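# Assemble two printed parts to match the stand sample

## Task

Join the two printed parts so they end up assembled the same way as the completed example shown on the stand, and the assembly must stay that way once the robot lets go.

## Robot and tools

Robot: two UR7e-style arms, left_arm and right_arm, each carrying a Robotiq 140 two-finger gripper whose fingers can fold at a hinge. Folding happens when a part sits deep near the palm, or when a fingertip is pushed point-first into a surface while the gripper is not fully shut. For a firm, predictable hold, grip parts with the outer quarter of the pads, near the fingertips. Each arm also has a wrist camera.

Frames. Scene frame: origin on the table top, midway between the nominal arm bases; +z up, +x away from the robot over the table, left_arm on the +y side. Image left/right do not match arm names. Calibrated bases: left_arm at (+0.056, +0.520, +0.013) m, right_arm at (+0.016, -0.321, +0.013) m, both nearly unrotated. Reported hand positions, orientations and velocities are in each arm's own base frame. Fixed cameras and the table use the scene frame. Motion offsets use the axes of that arm's current Hand target. On the gripper, +z points out along the fingers and the fingers open and close along y. end_effector_position is the point between the closed pads. The tips reach about 33 mm past it at small openings and about 9 mm when fully open.

execute_actions(actions, cameras). actions is a list of actions. Each action is a table of up to 15 rows, one per 1/30 s step. A shorter table repeats its last row to fill 15 steps. Every row has 18 numbers in [-1, 1], covering both arms even if one is idle. The first nine are left_arm: dx, dy, dz, rx, ry, rz, then gripper position, force_limit, speed. The next nine are the same for right_arm. The six pose numbers are an offset, not an absolute pose. Each row is measured from the Hand target as it stood when that action began, not from the previous row. Because each new action starts from the updated Hand target, sending the same offset again moves the arm further. Scale: 1.0 equals 0.6 m for dx/dy/dz or 180 degrees for the rotation vector rx/ry/rz. To keep an arm still, send six zeros for its pose and repeat its last gripper numbers. A 0 in a gripper slot is a real command, not a 'no change'. Images are returned only when actions is empty or cameras names some. Camera names are cam_high, cam_low, cam_bench, cam_left_wrist and cam_right_wrist, or ["all"].

Gripper numbers. position +1 is fully open (140 mm). The pads touch at about -0.8. -1 closes until the fingers are blocked. force_limit and speed both start at +1. A slow close (speed -1) gives roughly 14 N at force_limit -1, 40 N at 0 and 58 N at +1. Faster closes squeeze harder: about 64 N at speed 0 and 116 N at speed +1. To grip harder while object_status is 2, raise force_limit and nudge position, for example from -1 to -0.98. To soften a grip, open and then close again slowly.

move(target, speed, blend, stop_force, zero, blocking, cameras). target is one 18-number row, laid out as above, or a list of up to 15 such rows. Every row is an offset from the same starting Hand targets, in that Hand target's axes, with the same 0.6 m / 180 degree scale. speed is each path's top speed in m/s, from 0.002 to 3.6, default 0.25. Rotation is capped at twice that value in rad/s. You may give one speed per target. blend is a corner radius in metres for lists; 0 means stop at each target. stop_force, from 3 to 120 N, ends an arm's path once its wrist sensor feels that much resistance. Use it slowly for contact. Do not use it when the gripper rotates, or when backing away from something it presses on. zero (default true) re-zeroes the sensor before the move. blocking=false returns after about 0.5 s while the move continues; it cannot be combined with stop_force. Paths are straight, have no collision avoidance and stop after 10 s. Keep finger numbers the same across a list. The reply ends with a move: line giving the outcome, such as done, off_target, moving, held or fault. It may add limits=paced (the pose was clipped) or limits=held (a check withheld steps).

Other tools. wait(seconds 0-10) lets time pass while the arms hold their last commands. stop() brakes a running move. zoom_image(camera, region=[x0,y0,x1,y1]) enlarges part of that camera's latest image; the region is at most 504 by 504 px. zero_wrist_force(arm) tares that arm's wrist sensor. read_manual gives licence text only. finished_scene ends the scene for good.

Results. Per arm you get end_effector_position (m), end_effector_quat_wxyz, velocities, Hand target (the last commanded pose after clipping), joint positions and torques, and wrist force and torque in the gripper's own axes. The wrist lines include the peak since the last report. object_status codes: 0 moving, 1 blocked while opening, 2 blocked while closing (usually a grip), 3 reached the request or pads met. position_measured is in counts: 3 is open, 75 is about 100 mm, 139 is 60 mm, 200 is 20 mm, 230 is pads touching. "within noise" means that arm is still. A gripper may settle short of its Hand target; resend the missing distance as an offset.

Cautions. The controller clips orientation to 32 degrees from the current orientation per step. A force of about 150 N, or a joint hitting its torque limit, stops that arm for 10 s. The wrist joints are weak, about 11 N m spare. Being even slightly past a firm contact can trigger a fault. Don't drop parts, slam, release a moving part, or knock anything off the table; that fails the task. Never let the arms or grippers collide or squeeze each other. Don't route paths close to an arm's own base. Long stretched-out holding or pushing heats motors and may trigger an over-temperature stop.

Each tool is called as a command line: name --argument value for each argument, lists and objects as JSON in quotes; but a table of rows of numbers goes row by row, as --pt "numbers of a row", without its own name.

## Session

I'll start by looking at the scene from all cameras.

execute_actions --actions '[]'

Scene clock: 0.00 s.
left_arm: end_effector_position=(+0.0372, -0.4289, +0.1696) position_measured=3 object_status=3 end_effector_quat_wxyz=(+0.050, +0.701, -0.704, +0.100) | right_arm: end_effector_position=(+0.3098, +0.1465, +0.3050) position_measured=3 object_status=3 end_effector_quat_wxyz=(+0.642, -0.519, -0.495, -0.271)
Joint positions: left_arm=[-1.903 -1.897 2.181 -2.033 -1.436 2.826] | right_arm=[-0.636 -1.414 1.86 -0.479 -0.998 0.427]
Joint velocities: within noise
Joint torques (N m): no reading
Wrist force (N): no reading
Wrist torque (N m): no reading
Wrist force, peak (N): no reading
Hand target: left_arm +0.0372, -0.4289, +0.1696; +0.050, +0.701, -0.704, +0.100 | right_arm +0.3098, +0.1465, +0.3050; +0.642, -0.519, -0.495, -0.271
Tool commands: left_gripper/position=+1.0 left_gripper/force_limit=+1.0 left_gripper/speed=+1.0 right_gripper/position=+1.0 right_gripper/force_limit=+1.0 right_gripper/speed=+1.0

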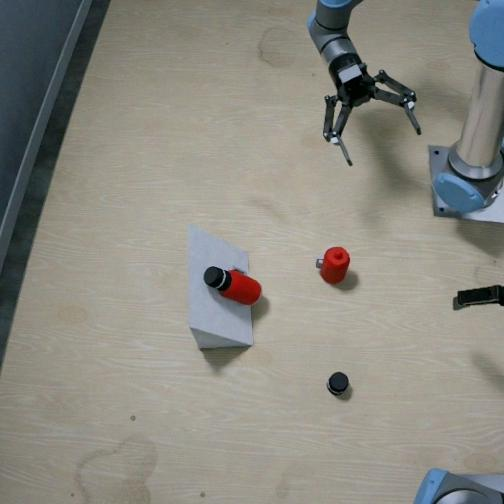

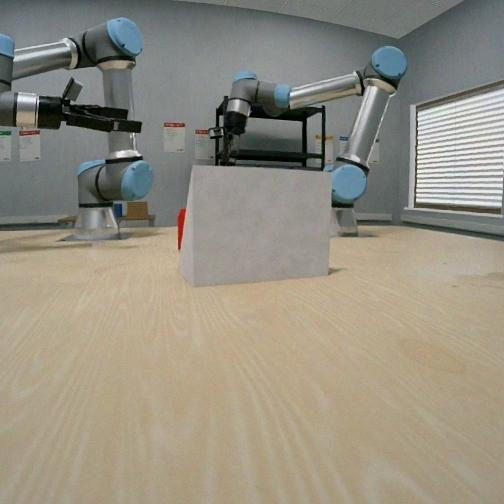

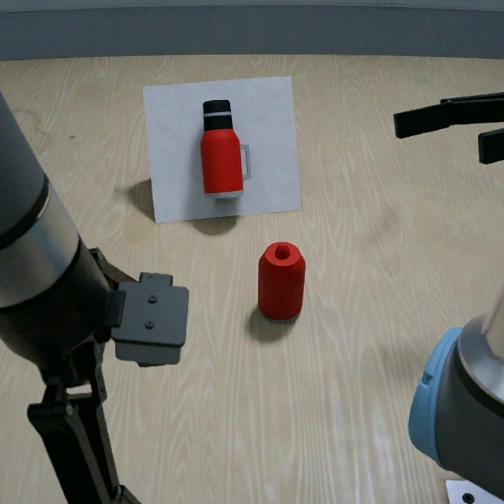

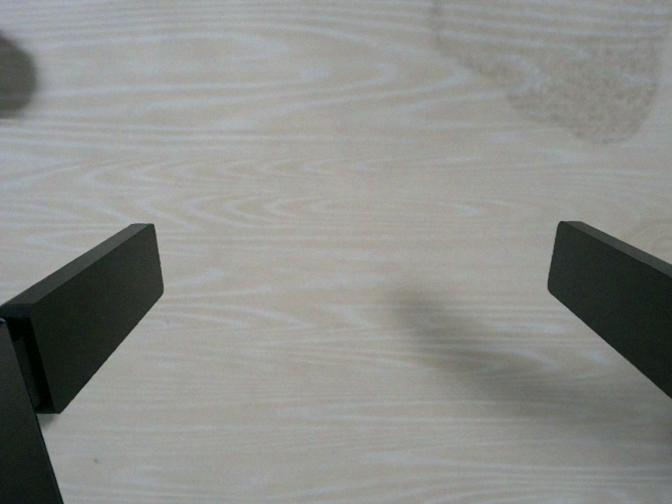

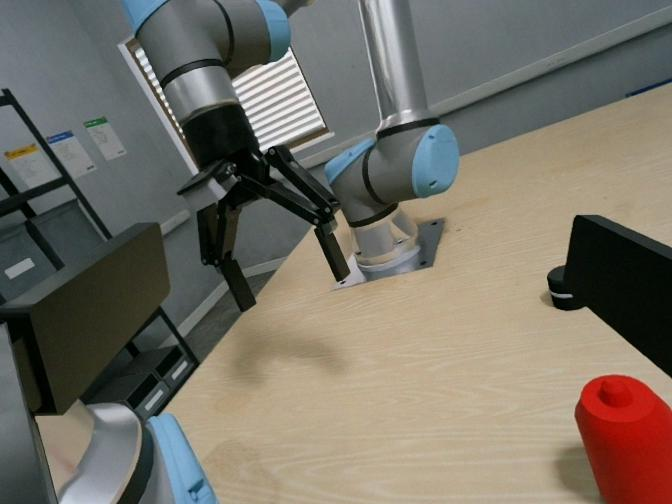

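zoom_image --camera "cam_bench" --region '[130, 60, 330, 340]'

zoom_image --camera "cam_high" --region '[180, 220, 380, 420]'

zoom_image --camera "cam_right_wrist" --region '[500, 230, 672, 504]'

Scaled by 1.800 from the camera's 504x504 image, which has a finer 720x720 frame.

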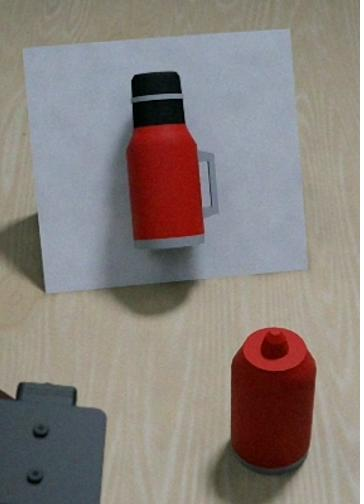

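Scaled by 2.520 from the camera's 504x504 image, which has a finer 720x720 frame.

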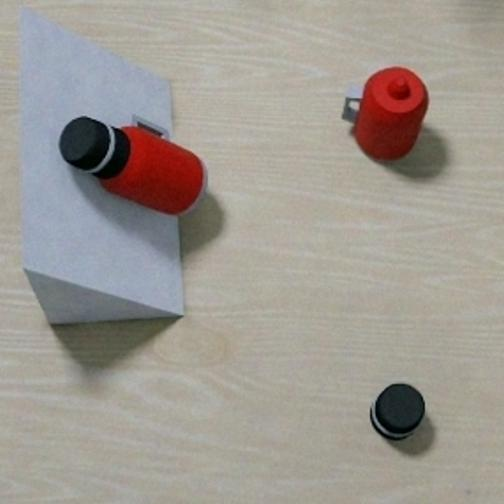

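Scaled by 1.839 from the camera's 672x504 image, which has a finer 960x720 frame.

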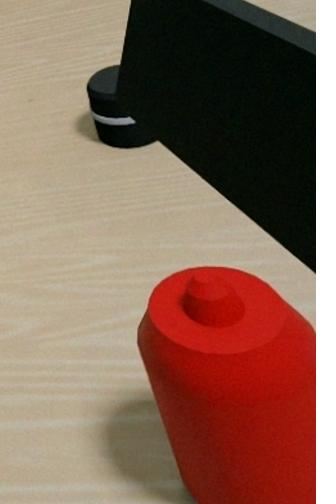

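zoom_image --camera "cam_high" --region '[318, 360, 358, 400]'

zoom_image --camera "cam_high" --region '[305, 235, 365, 295]'

zoom_image --camera "cam_right_wrist" --region '[570, 360, 672, 462]'

zoom_image --camera "cam_right_wrist" --region '[530, 250, 610, 330]'

zoom_image --camera "cam_bench" --region '[180, 80, 270, 220]'

zoom_image --camera "cam_bench" --region '[240, 230, 320, 330]'

Scaled by 12.600 from the camera's 504x504 image, which has a finer 720x720 frame.

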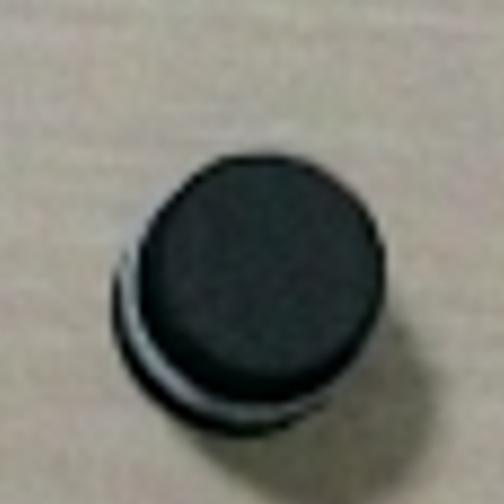

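Scaled by 8.400 from the camera's 504x504 image, which has a finer 720x720 frame.

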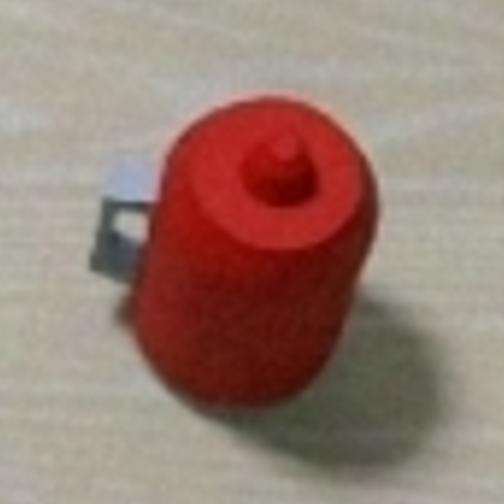

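Scaled by 4.941 from the camera's 672x504 image, which has a finer 960x720 frame.

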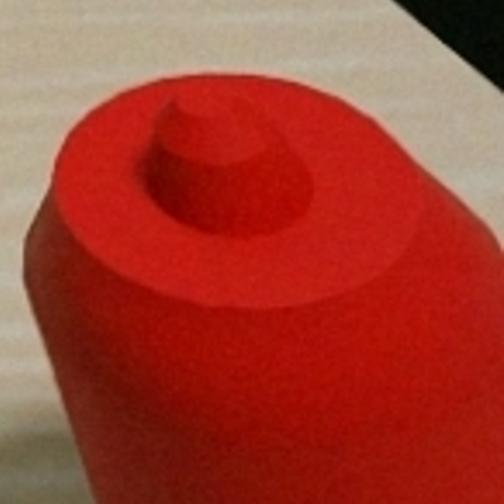

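Scaled by 6.300 from the camera's 672x504 image, which has a finer 960x720 frame.

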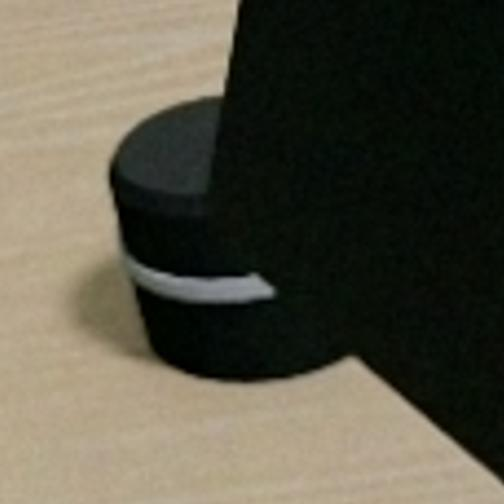

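Scaled by 3.600 from the camera's 504x504 image, which has a finer 720x720 frame.

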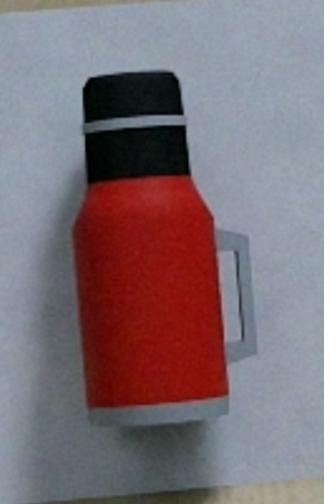

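Scaled by 5.040 from the camera's 504x504 image, which has a finer 720x720 frame.

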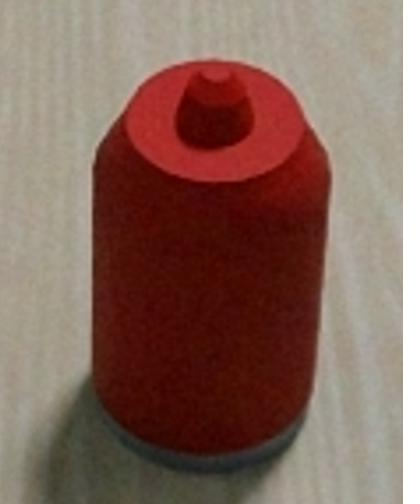

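zoom_image --camera "cam_high" --region '[195, 255, 270, 315]'

zoom_image --camera "cam_right_wrist" --region '[572, 365, 652, 425]'

zoom_image --camera "cam_bench" --region '[195, 95, 240, 135]'

Scaled by 6.720 from the camera's 504x504 image, which has a finer 720x720 frame.

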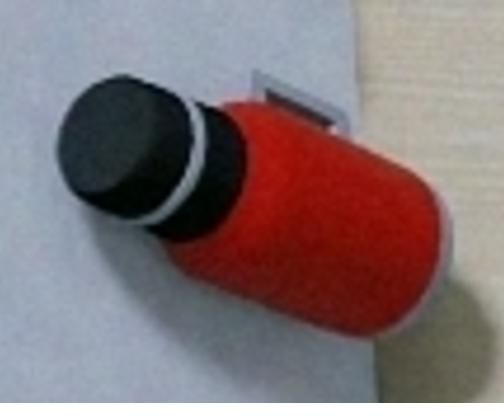

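Scaled by 6.300 from the camera's 672x504 image, which has a finer 960x720 frame.

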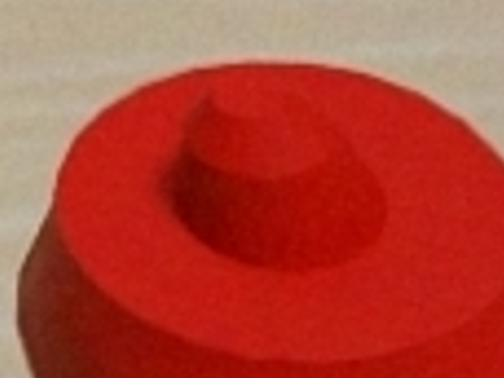

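Scaled by 11.200 from the camera's 504x504 image, which has a finer 720x720 frame.

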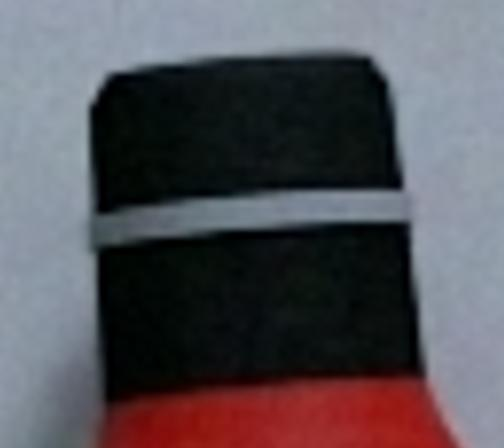

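move --target '[-0.2281, -0.465, -0.0163, -0.023, -0.0689, -0.0014, 0.05, -1, -0.3, -0.208, 0.1655, -0.1123, -0.1118, 0.0325, -0.1273, 1, 1, 1]' --speed 0.3 --cameras '["all"]'

Scene clock: 20.87 s.
left_arm: end_effector_position=(+0.3163, -0.2922, +0.1700) position_measured=123 object_status=3 end_effector_quat_wxyz=(-0.001, +0.707, -0.707, -0.002) | right_arm: end_effector_position=(+0.3739, +0.0942, +0.1529) position_measured=3 object_status=3 end_effector_quat_wxyz=(+0.500, -0.500, -0.500, -0.500)
Joint positions: left_arm=[-1.061 -1.731 1.99 -1.825 -1.57 3.651] | right_arm=[-0.839 -1.179 2.062 -0.882 -0.839 0]
Joint torques (N m): left_arm=[11.59 -6.26 -34.75 0.12 -2.01 2.37] | right_arm=[-7.97 -19.12 -5.07 -0.49 1.18 -1.42]
Wrist force (N): left_arm=[0.4 -0.4 0.4] | right_arm=[0.5 -0.3 0.5]
Wrist torque (N m): left_arm=[-0.03 -0.03 -0.02] | right_arm=[-0.11 -0.12 0.30]
Wrist force, peak (N): left_arm=[-1.5 -3.1 0.2] | right_arm=[1.0 -0.7 0.3]
Hand target: left_arm +0.3165, -0.2921, +0.1700; -0.001, +0.707, -0.707, -0.002 | right_arm +0.3739, +0.0942, +0.1528; +0.500, -0.500, -0.500, -0.500
Off the commanded pose: left_arm 0.000 m, 0 deg | right_arm 0.000 m, 0 deg.
move: done
camera_calibration:
cam_left_wrist: T_world_to_cam=[[-0.999848, -0.00654209, 0.016188, 0.318313], [-0.00038612, 0.935208, 0.354099, 0.218045], [-0.0174557, 0.354039, -0.935068, 0.409932], [0, 0, 0, 1]] pos_world=[0.325504, -0.346967, 0.300952]
cam_right_wrist: T_world_to_cam=[[0.999584, 0.00902333, -0.0273766, -0.360823], [-0.0227459, -0.336486, -0.941414, 0.189202], [-0.0177065, 0.941645, -0.33614, 0.114243], [0, 0, 0, 1]] pos_world=[0.366999, -0.040657, 0.206641]

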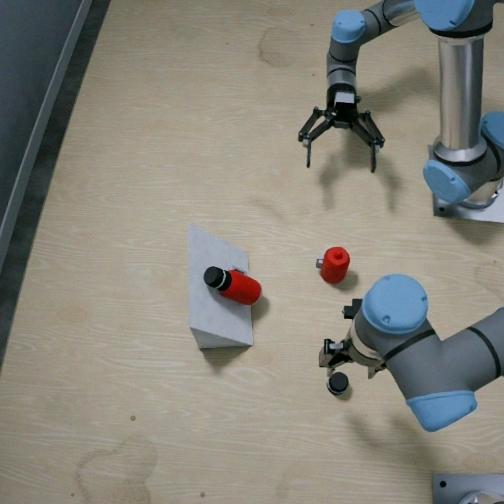

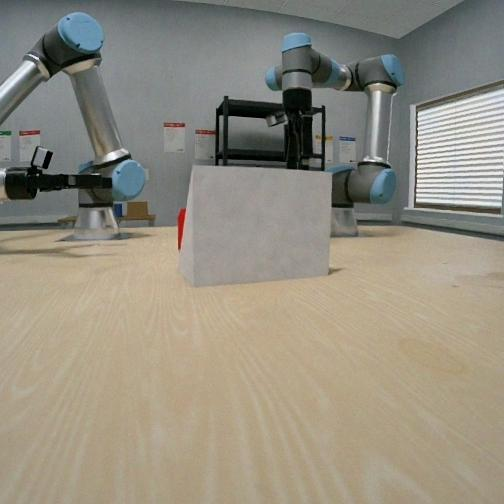

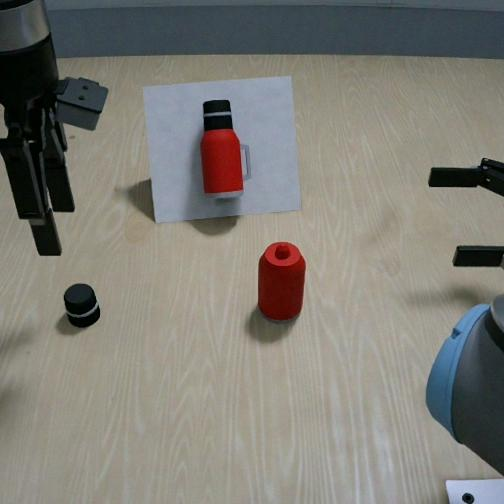

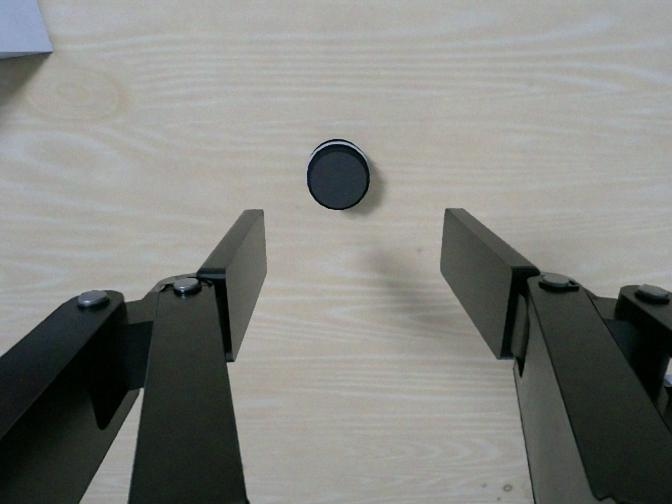

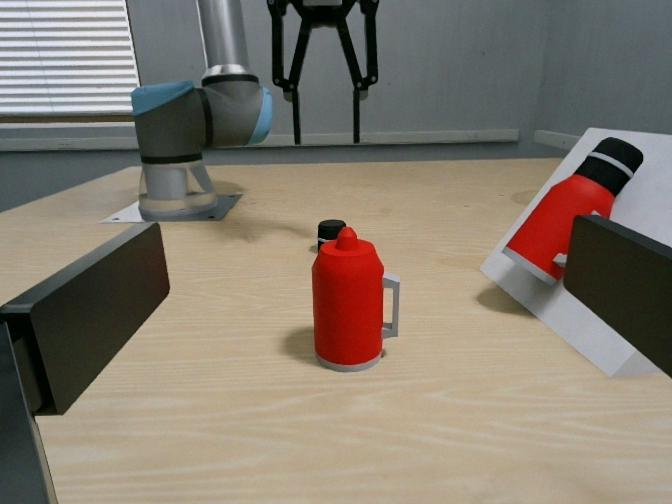

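zoom_image --camera "cam_right_wrist" --region '[300, 215, 410, 295]'

zoom_image --camera "cam_left_wrist" --region '[220, 110, 480, 370]'

zoom_image --camera "cam_right_wrist" --region '[490, 120, 672, 300]'

Scaled by 4.582 from the camera's 672x504 image, which has a finer 960x720 frame.

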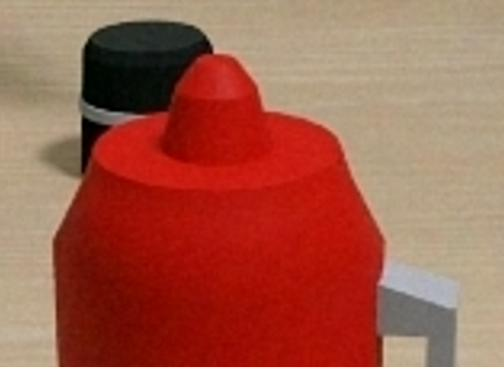

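Scaled by 1.938 from the camera's 672x504 image, which has a finer 960x720 frame.

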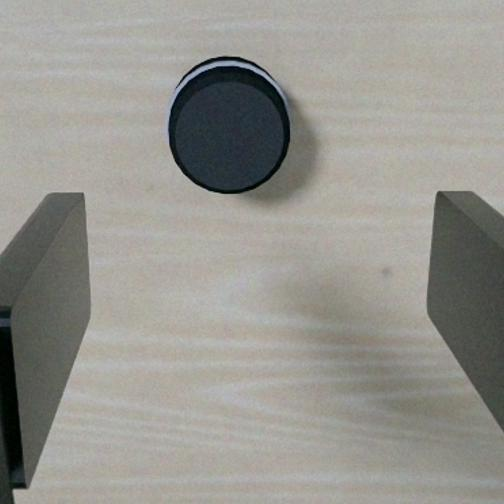

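Scaled by 2.769 from the camera's 672x504 image, which has a finer 960x720 frame.

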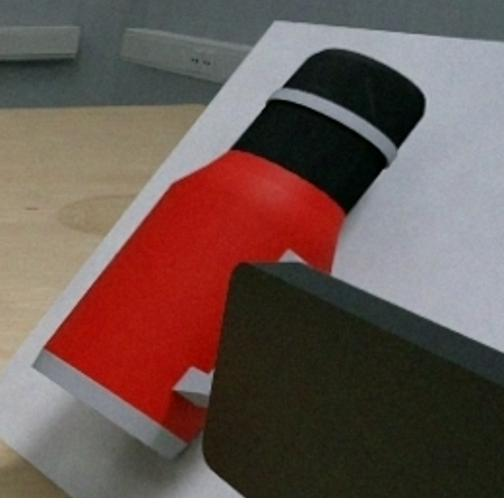

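move --pt "-0.001 -0.0037 0.205 0 0 0 0.05 -1 -0.3 0 0 0 0 0 0 1 1 1" --pt "-0.001 -0.0037 0.205 0 0 0 -1 0 -1 0 0 0 0 0 0 1 1 1" --speed 0.2 --cameras '["cam_left_wrist", "cam_right_wrist", "cam_bench"]'

Scene clock: 28.77 s.
left_arm: end_effector_position=(+0.3185, -0.2910, +0.0470) position_measured=172 object_status=0 end_effector_quat_wxyz=(-0.001, +0.707, -0.707, -0.002) | right_arm: end_effector_position=(+0.3739, +0.0942, +0.1528) position_measured=3 object_status=3 end_effector_quat_wxyz=(+0.500, -0.500, -0.500, -0.500)
Joint positions: left_arm=[-1.055 -1.586 2.209 -2.189 -1.57 3.657] | right_arm=[-0.839 -1.179 2.062 -0.882 -0.839 -0.001]
Joint torques (N m): left_arm=[12.42 -11.01 -13.23 -4.5 -0.88 2.38] | right_arm=[-8.59 -19.63 -5.71 -0.4 1.34 -1.25]
Wrist force (N): left_arm=[-4.3 1.7 -20.2] | right_arm=[0.7 -0.3 0.4]
Wrist torque (N m): left_arm=[-0.11 0.07 0.00] | right_arm=[-0.12 -0.16 0.31]
Wrist force, peak (N): left_arm=[-4.3 1.7 -20.2] | right_arm=[0.8 -0.4 0.5]
Hand target: left_arm +0.3184, -0.2910, +0.0470; -0.001, +0.707, -0.707, -0.002 | right_arm +0.3739, +0.0942, +0.1528; +0.500, -0.500, -0.500, -0.500
Off the commanded pose: left_arm 0.000 m, 0 deg | right_arm 0.000 m, 0 deg.
move: done
camera_calibration:
cam_left_wrist: T_world_to_cam=[[-0.999846, -0.00638927, 0.0163485, 0.322534], [-0.000184732, 0.935176, 0.354185, 0.260385], [-0.0175517, 0.354127, -0.935033, 0.294588], [0, 0, 0, 1]] pos_world=[0.327703, -0.345767, 0.177952]
cam_right_wrist: T_world_to_cam=[[0.999588, 0.00896541, -0.0272496, -0.360855], [-0.0226475, -0.336394, -0.941449, 0.189083], [-0.0176071, 0.941679, -0.336053, 0.114157], [0, 0, 0, 1]] pos_world=[0.366999, -0.0406572, 0.206541]
Images, in order (width x height): cam_bench 504x504, cam_left_wrist 672x504, cam_right_wrist 672x504.

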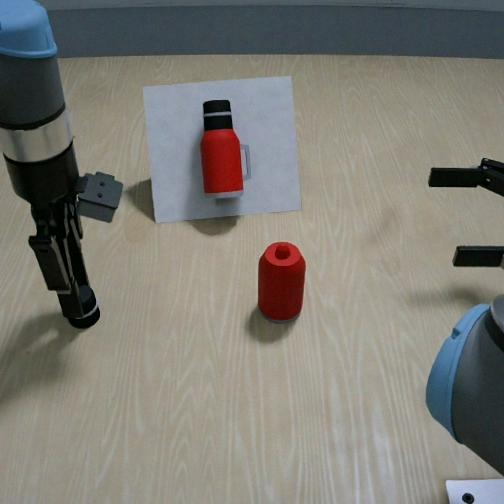

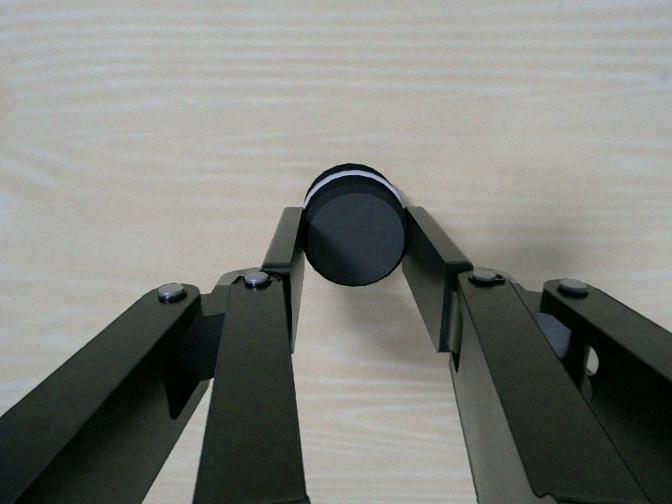

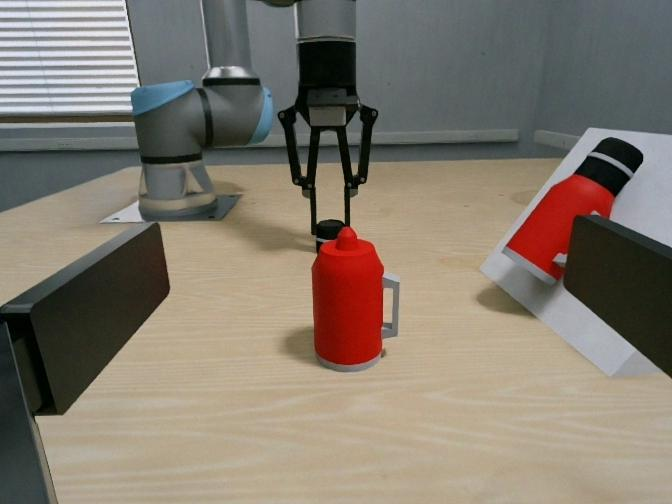

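move --pt "0 0 -0.1 0 0 0 -1 0 -1 0 0 0 0 0 0 1 1 1" --pt "0.3412 -0.0242 -0.2432 0 0 0 -1 0 -1 0 0 0 0 0 0 1 1 1" --speed 0.25 --blend 0.04 --cameras '["all"]'

Scene clock: 34.87 s.
left_arm: end_effector_position=(+0.3332, -0.4963, +0.1919) position_measured=172 object_status=2 end_effector_quat_wxyz=(-0.001, +0.707, -0.707, -0.002) | right_arm: end_effector_position=(+0.3739, +0.0942, +0.1528) position_measured=3 object_status=3 end_effector_quat_wxyz=(+0.500, -0.500, -0.500, -0.500)
Joint positions: left_arm=[-1.204 -1.336 1.521 -1.751 -1.571 3.508] | right_arm=[-0.839 -1.179 2.062 -0.882 -0.839 -0.001]
Joint torques (N m): left_arm=[-13.6 -28.19 -33.35 0.26 -1.81 -2.53] | right_arm=[-7.09 -19.98 -7.43 -0.27 1.13 -1.4]
Wrist force (N): left_arm=[0.3 -0.5 0.7] | right_arm=[0.5 -0.7 0.1]
Wrist torque (N m): left_arm=[-0.03 0.02 0.19] | right_arm=[-0.20 -0.12 0.31]
Wrist force, peak (N): left_arm=[-4.2 1.9 -20.4] | right_arm=[0.8 -0.7 0.3]
Hand target: left_arm +0.3333, -0.4963, +0.1919; -0.001, +0.707, -0.707, -0.002 | right_arm +0.3739, +0.0942, +0.1528; +0.500, -0.500, -0.500, -0.500
Off the commanded pose: left_arm 0.000 m, 0 deg | right_arm 0.000 m, 0 deg.
move: done; blend cut to 0.03 m at target 1
camera_calibration:
cam_left_wrist: T_world_to_cam=[[-0.999846, -0.00638764, 0.0163491, 0.333651], [-0.000183009, 0.935176, 0.354185, 0.401022], [-0.0175517, 0.354127, -0.935033, 0.50313], [0, 0, 0, 1]] pos_world=[0.342503, -0.551067, 0.322952]
cam_right_wrist: T_world_to_cam=[[0.999588, 0.00896541, -0.0272496, -0.360855], [-0.0226475, -0.336394, -0.941449, 0.189083], [-0.0176071, 0.941679, -0.336053, 0.114157], [0, 0, 0, 1]] pos_world=[0.366999, -0.0406572, 0.206541]

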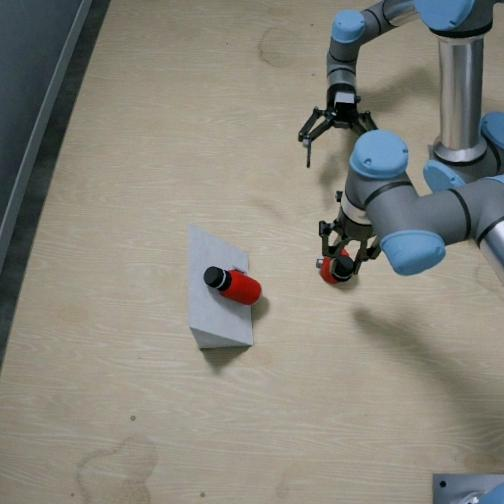

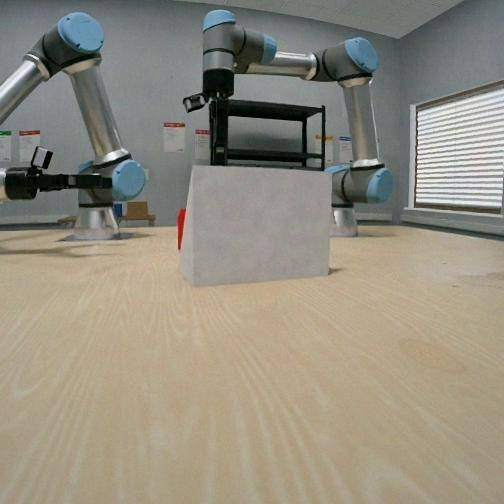

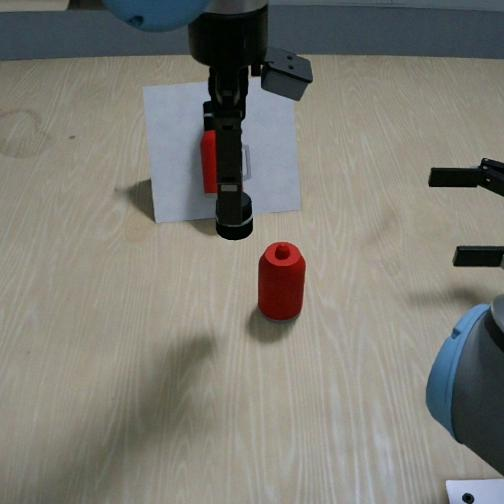

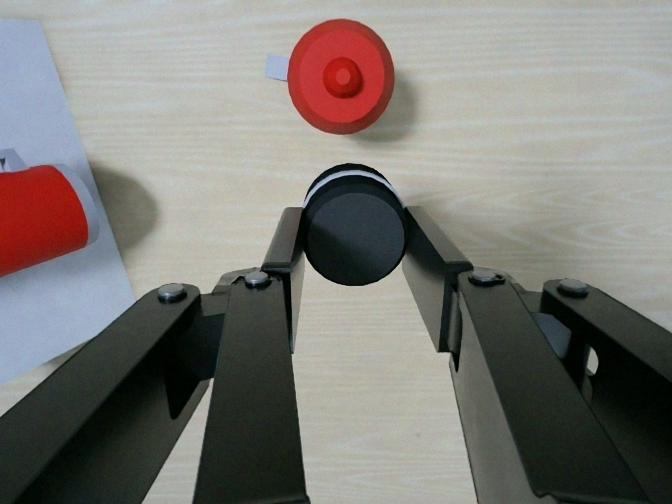

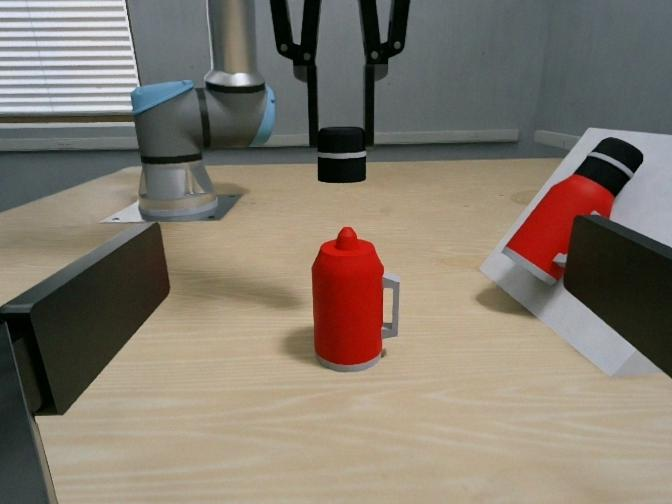

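zoom_image --camera "cam_left_wrist" --region '[260, 10, 420, 150]'

zoom_image --camera "cam_left_wrist" --region '[260, 150, 450, 300]'

zoom_image --camera "cam_right_wrist" --region '[280, 110, 420, 380]'

Scaled by 3.150 from the camera's 672x504 image, which has a finer 960x720 frame.

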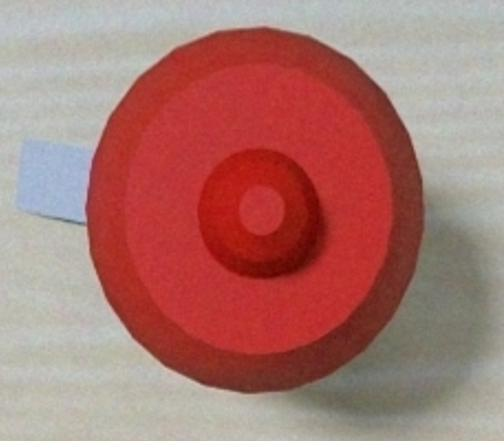

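Scaled by 2.653 from the camera's 672x504 image, which has a finer 960x720 frame.

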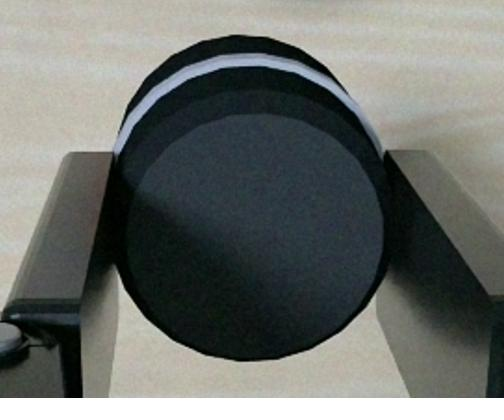

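Scaled by 1.867 from the camera's 672x504 image, which has a finer 960x720 frame.

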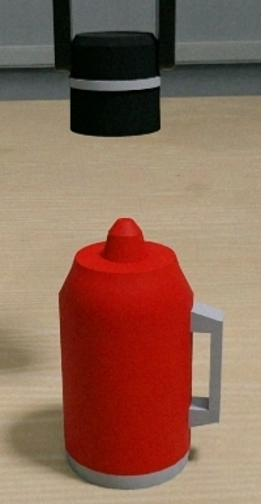

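move --target '[0.0947, -0.0045, 0.0278, 0, 0, 0, -1, 0, -1, 0, 0, 0, 0, 0, 0, 1, 1, 1]' --speed 0.15 --cameras '["all"]'

zoom_image --camera "cam_right_wrist" --region '[280, 130, 420, 280]'

zoom_image --camera "cam_bench" --region '[220, 170, 340, 290]'

zoom_image --camera "cam_left_wrist" --region '[260, 130, 460, 300]'

zoom_image --camera "cam_high" --region '[300, 210, 380, 290]'

Scene clock: 44.90 s.
left_arm: end_effector_position=(+0.3359, -0.5529, +0.1750) position_measured=172 object_status=2 end_effector_quat_wxyz=(-0.001, +0.707, -0.707, -0.002) end_effector_velocity=(+0.000, -0.002, +0.001) end_effector_angular_velocity=(-0.003, -0.001, -0.001) | right_arm: end_effector_position=(+0.3739, +0.0942, +0.1528) position_measured=3 object_status=3 end_effector_quat_wxyz=(+0.500, -0.500, -0.500, -0.500)
Joint positions: left_arm=[-1.232 -1.211 1.4 -1.755 -1.571 3.48] | right_arm=[-0.839 -1.179 2.062 -0.882 -0.839 -0.001]
Joint velocities: left_arm=[-0.001 0.003 -0.005 -0.001 0 0] | right_arm=[within noise]
Joint torques (N m): left_arm=[-13.89 -34.28 -33.23 0.24 -1.55 -2.57] | right_arm=[-6.79 -19.51 -7.35 -0.2 1.28 -1.35]
Wrist force (N): left_arm=[0.4 -0.5 0.7] | right_arm=[0.4 -0.6 0.5]
Wrist torque (N m): left_arm=[-0.04 -0.02 0.19] | right_arm=[-0.17 -0.10 0.31]
Wrist force, peak (N): left_arm=[1.1 -0.6 1.0] | right_arm=[0.7 -1.0 0.5]
Hand target: left_arm +0.3359, -0.5531, +0.1750; -0.001, +0.707, -0.707, -0.002 | right_arm +0.3739, +0.0942, +0.1528; +0.500, -0.500, -0.500, -0.500
Off the commanded pose: left_arm 0.000 m, 0 deg | right_arm 0.000 m, 0 deg.
move: done
camera_calibration:
cam_left_wrist: T_world_to_cam=[[-0.999846, -0.00638927, 0.0163485, 0.336164], [-0.000184732, 0.935176, 0.354185, 0.45994], [-0.0175517, 0.354127, -0.935033, 0.507417], [0, 0, 0, 1]] pos_world=[0.345103, -0.607667, 0.306052]
cam_right_wrist: T_world_to_cam=[[0.999588, 0.00896541, -0.0272496, -0.360855], [-0.0226475, -0.336394, -0.941449, 0.189083], [-0.0176071, 0.941679, -0.336053, 0.114157], [0, 0, 0, 1]] pos_world=[0.366999, -0.0406572, 0.206541]

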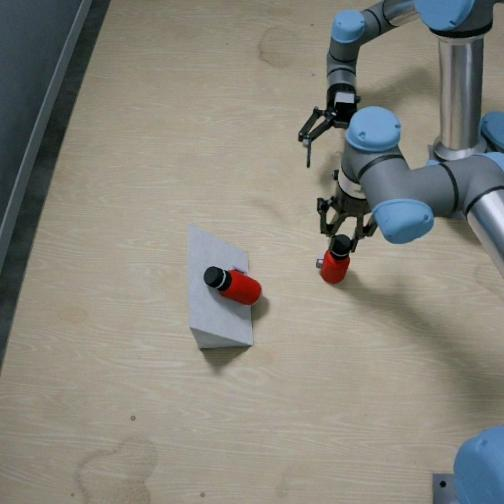

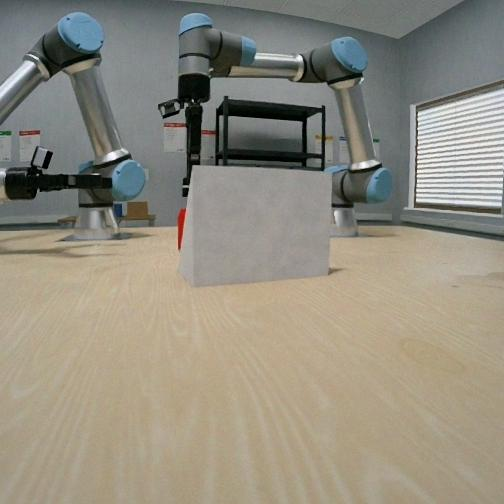

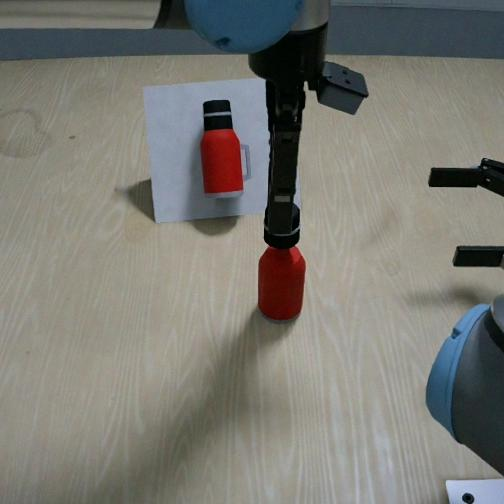

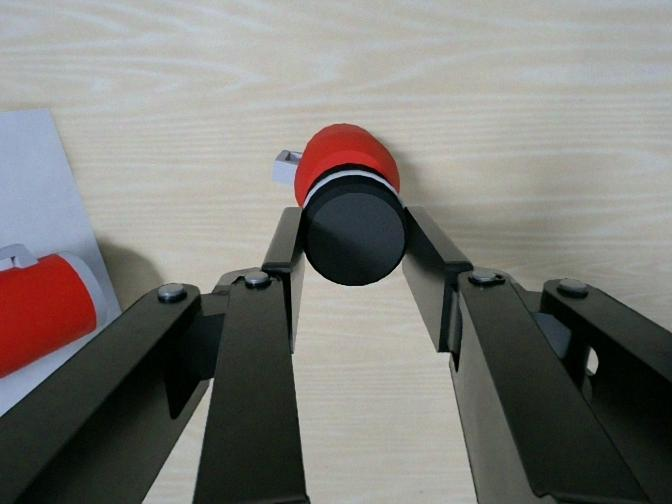

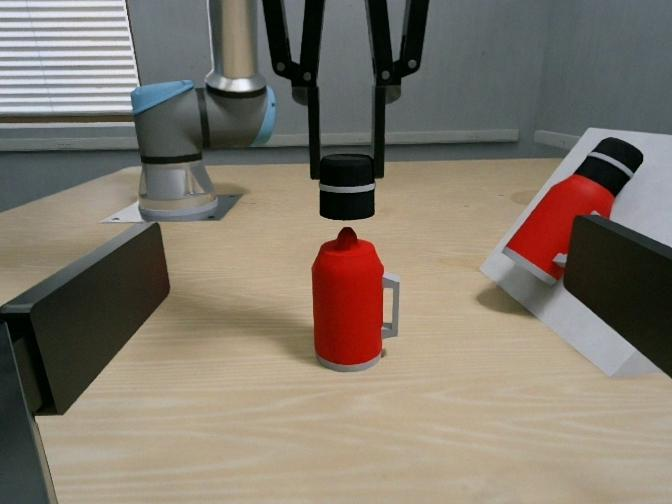

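Scaled by 3.360 from the camera's 672x504 image, which has a finer 960x720 frame.

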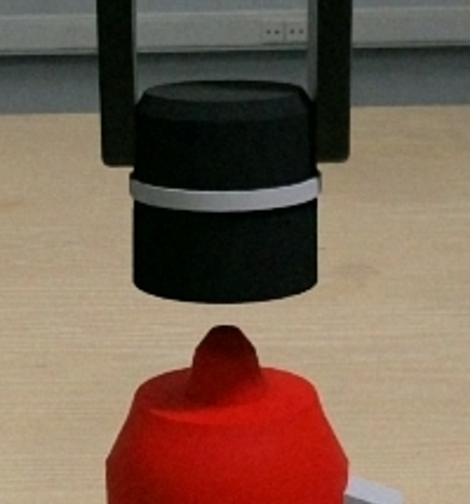

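Scaled by 4.200 from the camera's 504x504 image, which has a finer 720x720 frame.

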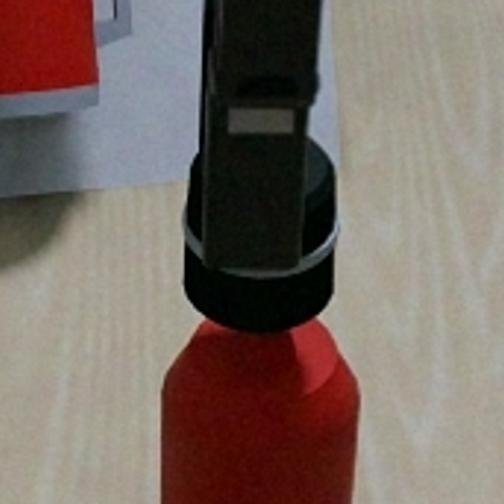

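Scaled by 2.520 from the camera's 672x504 image, which has a finer 960x720 frame.

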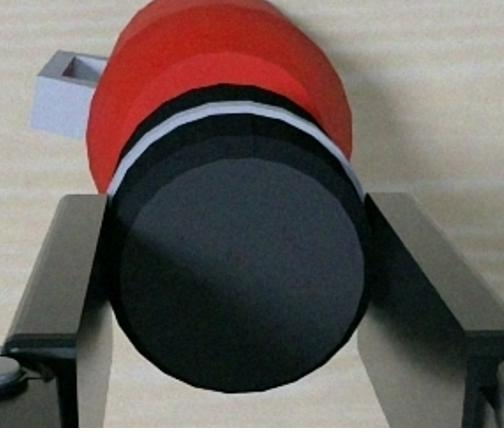

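Scaled by 6.300 from the camera's 504x504 image, which has a finer 720x720 frame.

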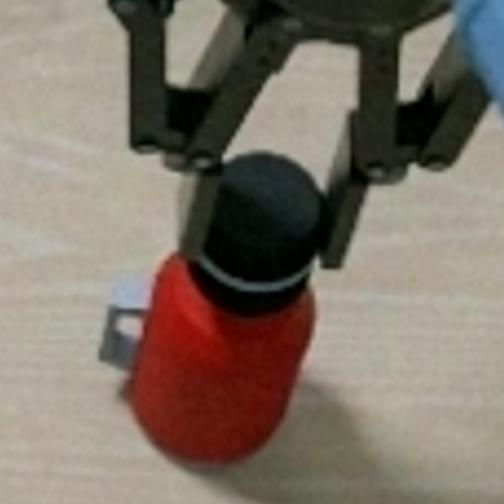

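zoom_image --camera "cam_bench" --region '[255, 205, 315, 265]'

zoom_image --camera "cam_bench" --region '[250, 265, 310, 325]'

Scaled by 8.400 from the camera's 504x504 image, which has a finer 720x720 frame.

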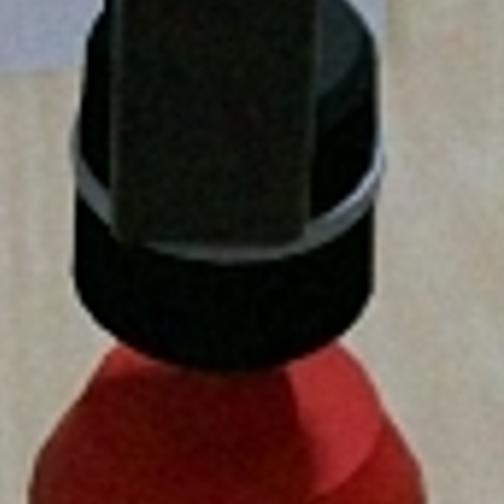

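Scaled by 8.400 from the camera's 504x504 image, which has a finer 720x720 frame.

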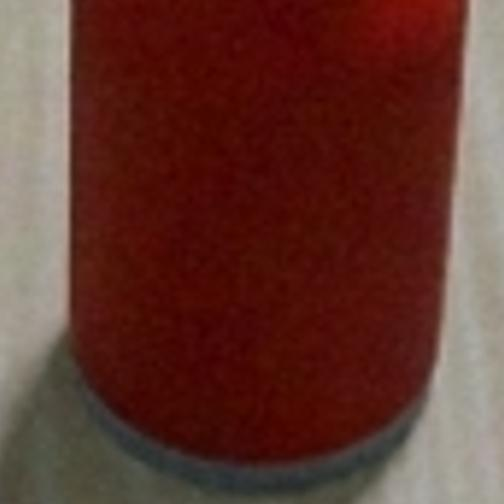

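move --pt "0.003 0.0008 0.008 0 0 0 -1 0 -1 0 0 0 0 0 0 1 1 1" --pt "0.003 0.0008 0.0525 0 0 0 -1 0 -1 0 0 0 0 0 0 1 1 1" --speed 0.03 --stop_force 12 --cameras '["cam_bench", "cam_left_wrist", "cam_right_wrist", "cam_high"]'

zoom_image --camera "cam_right_wrist" --region '[280, 130, 420, 280]'

zoom_image --camera "cam_bench" --region '[220, 170, 340, 330]'

Scene clock: 56.70 s.
left_arm: end_effector_position=(+0.3354, -0.5548, +0.1471) position_measured=172 object_status=2 end_effector_quat_wxyz=(-0.001, +0.707, -0.707, -0.002) | right_arm: end_effector_position=(+0.3739, +0.0942, +0.1528) position_measured=3 object_status=3 end_effector_quat_wxyz=(+0.500, -0.500, -0.500, -0.500)
Joint positions: left_arm=[-1.234 -1.193 1.448 -1.82 -1.571 3.478] | right_arm=[-0.839 -1.179 2.062 -0.882 -0.839 -0.001]
Joint torques (N m): left_arm=[-11.39 -47.6 -30.05 0.56 -1.55 -2.42] | right_arm=[-6.69 -19.36 -8.22 -0.17 1.5 -1.25]
Wrist force (N): left_arm=[-0.9 -0.1 -8.9] | right_arm=[0.6 -0.4 0.0]
Wrist torque (N m): left_arm=[0.02 -0.01 0.19] | right_arm=[-0.14 -0.14 0.30]
Wrist force, peak (N): left_arm=[-5.7 1.7 -37.4] | right_arm=[0.7 -0.9 0.4]
Hand target: left_arm +0.3354, -0.5548, +0.1471; -0.001, +0.707, -0.707, -0.002 (not the last commanded pose) | right_arm +0.3739, +0.0942, +0.1528; +0.500, -0.500, -0.500, -0.500
Off the commanded pose: left_arm 0.004 m, 0 deg | right_arm 0.000 m, 0 deg.
move: contact (left_arm); path passed 1 of 2 targets
camera_calibration:
cam_left_wrist: T_world_to_cam=[[-0.999844, -0.0064267, 0.0164416, 0.336059], [-0.000182844, 0.935097, 0.354392, 0.471492], [-0.0176521, 0.354334, -0.934952, 0.482131], [0, 0, 0, 1]] pos_world=[0.344603, -0.609566, 0.278152]
cam_right_wrist: T_world_to_cam=[[0.999588, 0.00896541, -0.0272496, -0.360855], [-0.0226475, -0.336394, -0.941449, 0.189083], [-0.0176071, 0.941679, -0.336053, 0.114157], [0, 0, 0, 1]] pos_world=[0.366999, -0.0406572, 0.206541]
Images, in order (width x height): cam_high 504x504, cam_bench 504x504, cam_left_wrist 672x504, cam_right_wrist 672x504.

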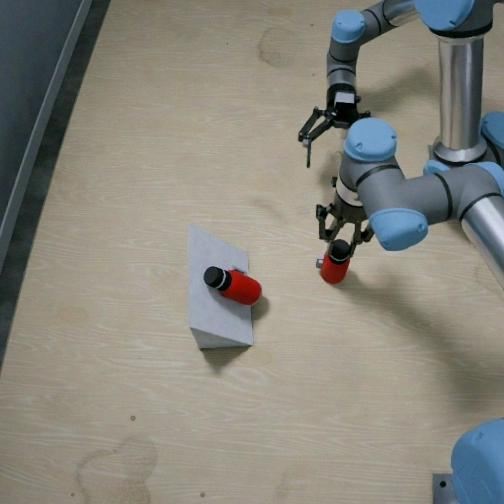

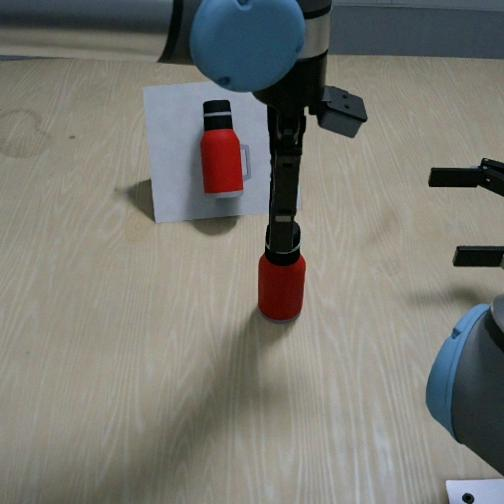

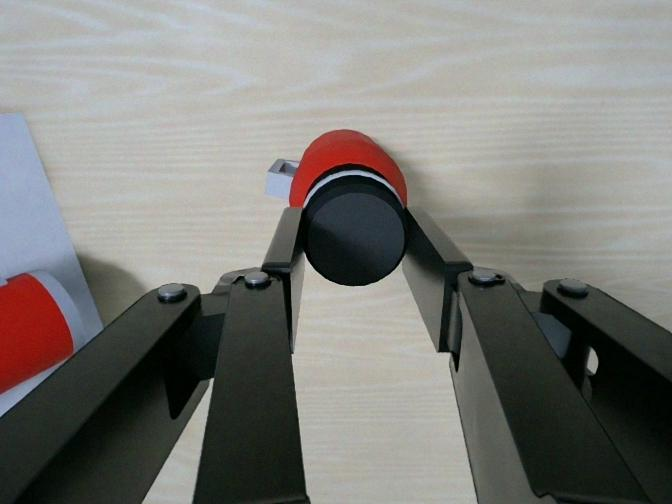

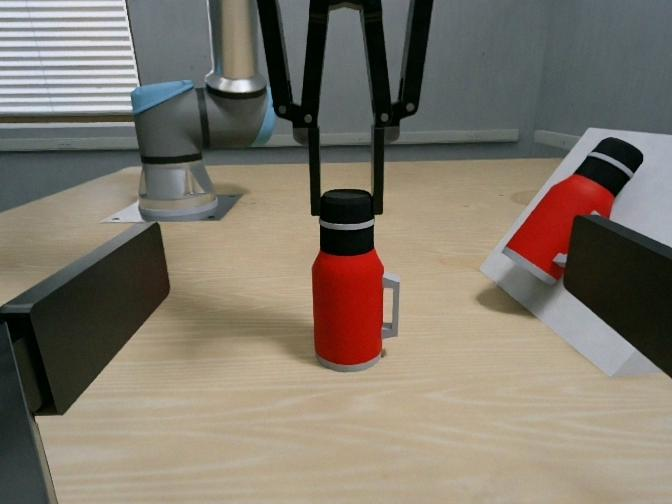

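Scaled by 3.360 from the camera's 672x504 image, which has a finer 960x720 frame.

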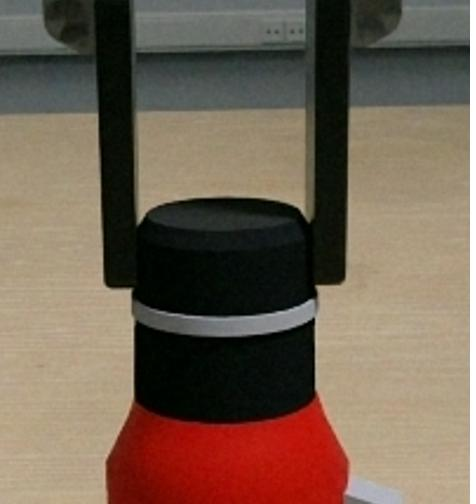

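Scaled by 3.150 from the camera's 504x504 image, which has a finer 720x720 frame.

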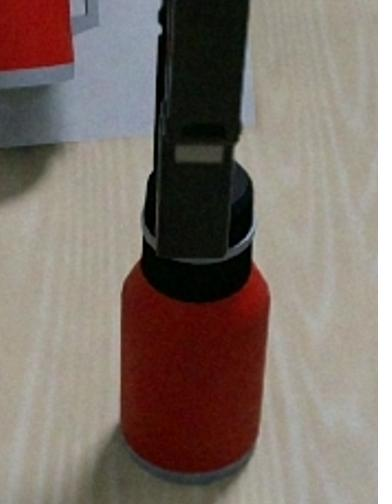

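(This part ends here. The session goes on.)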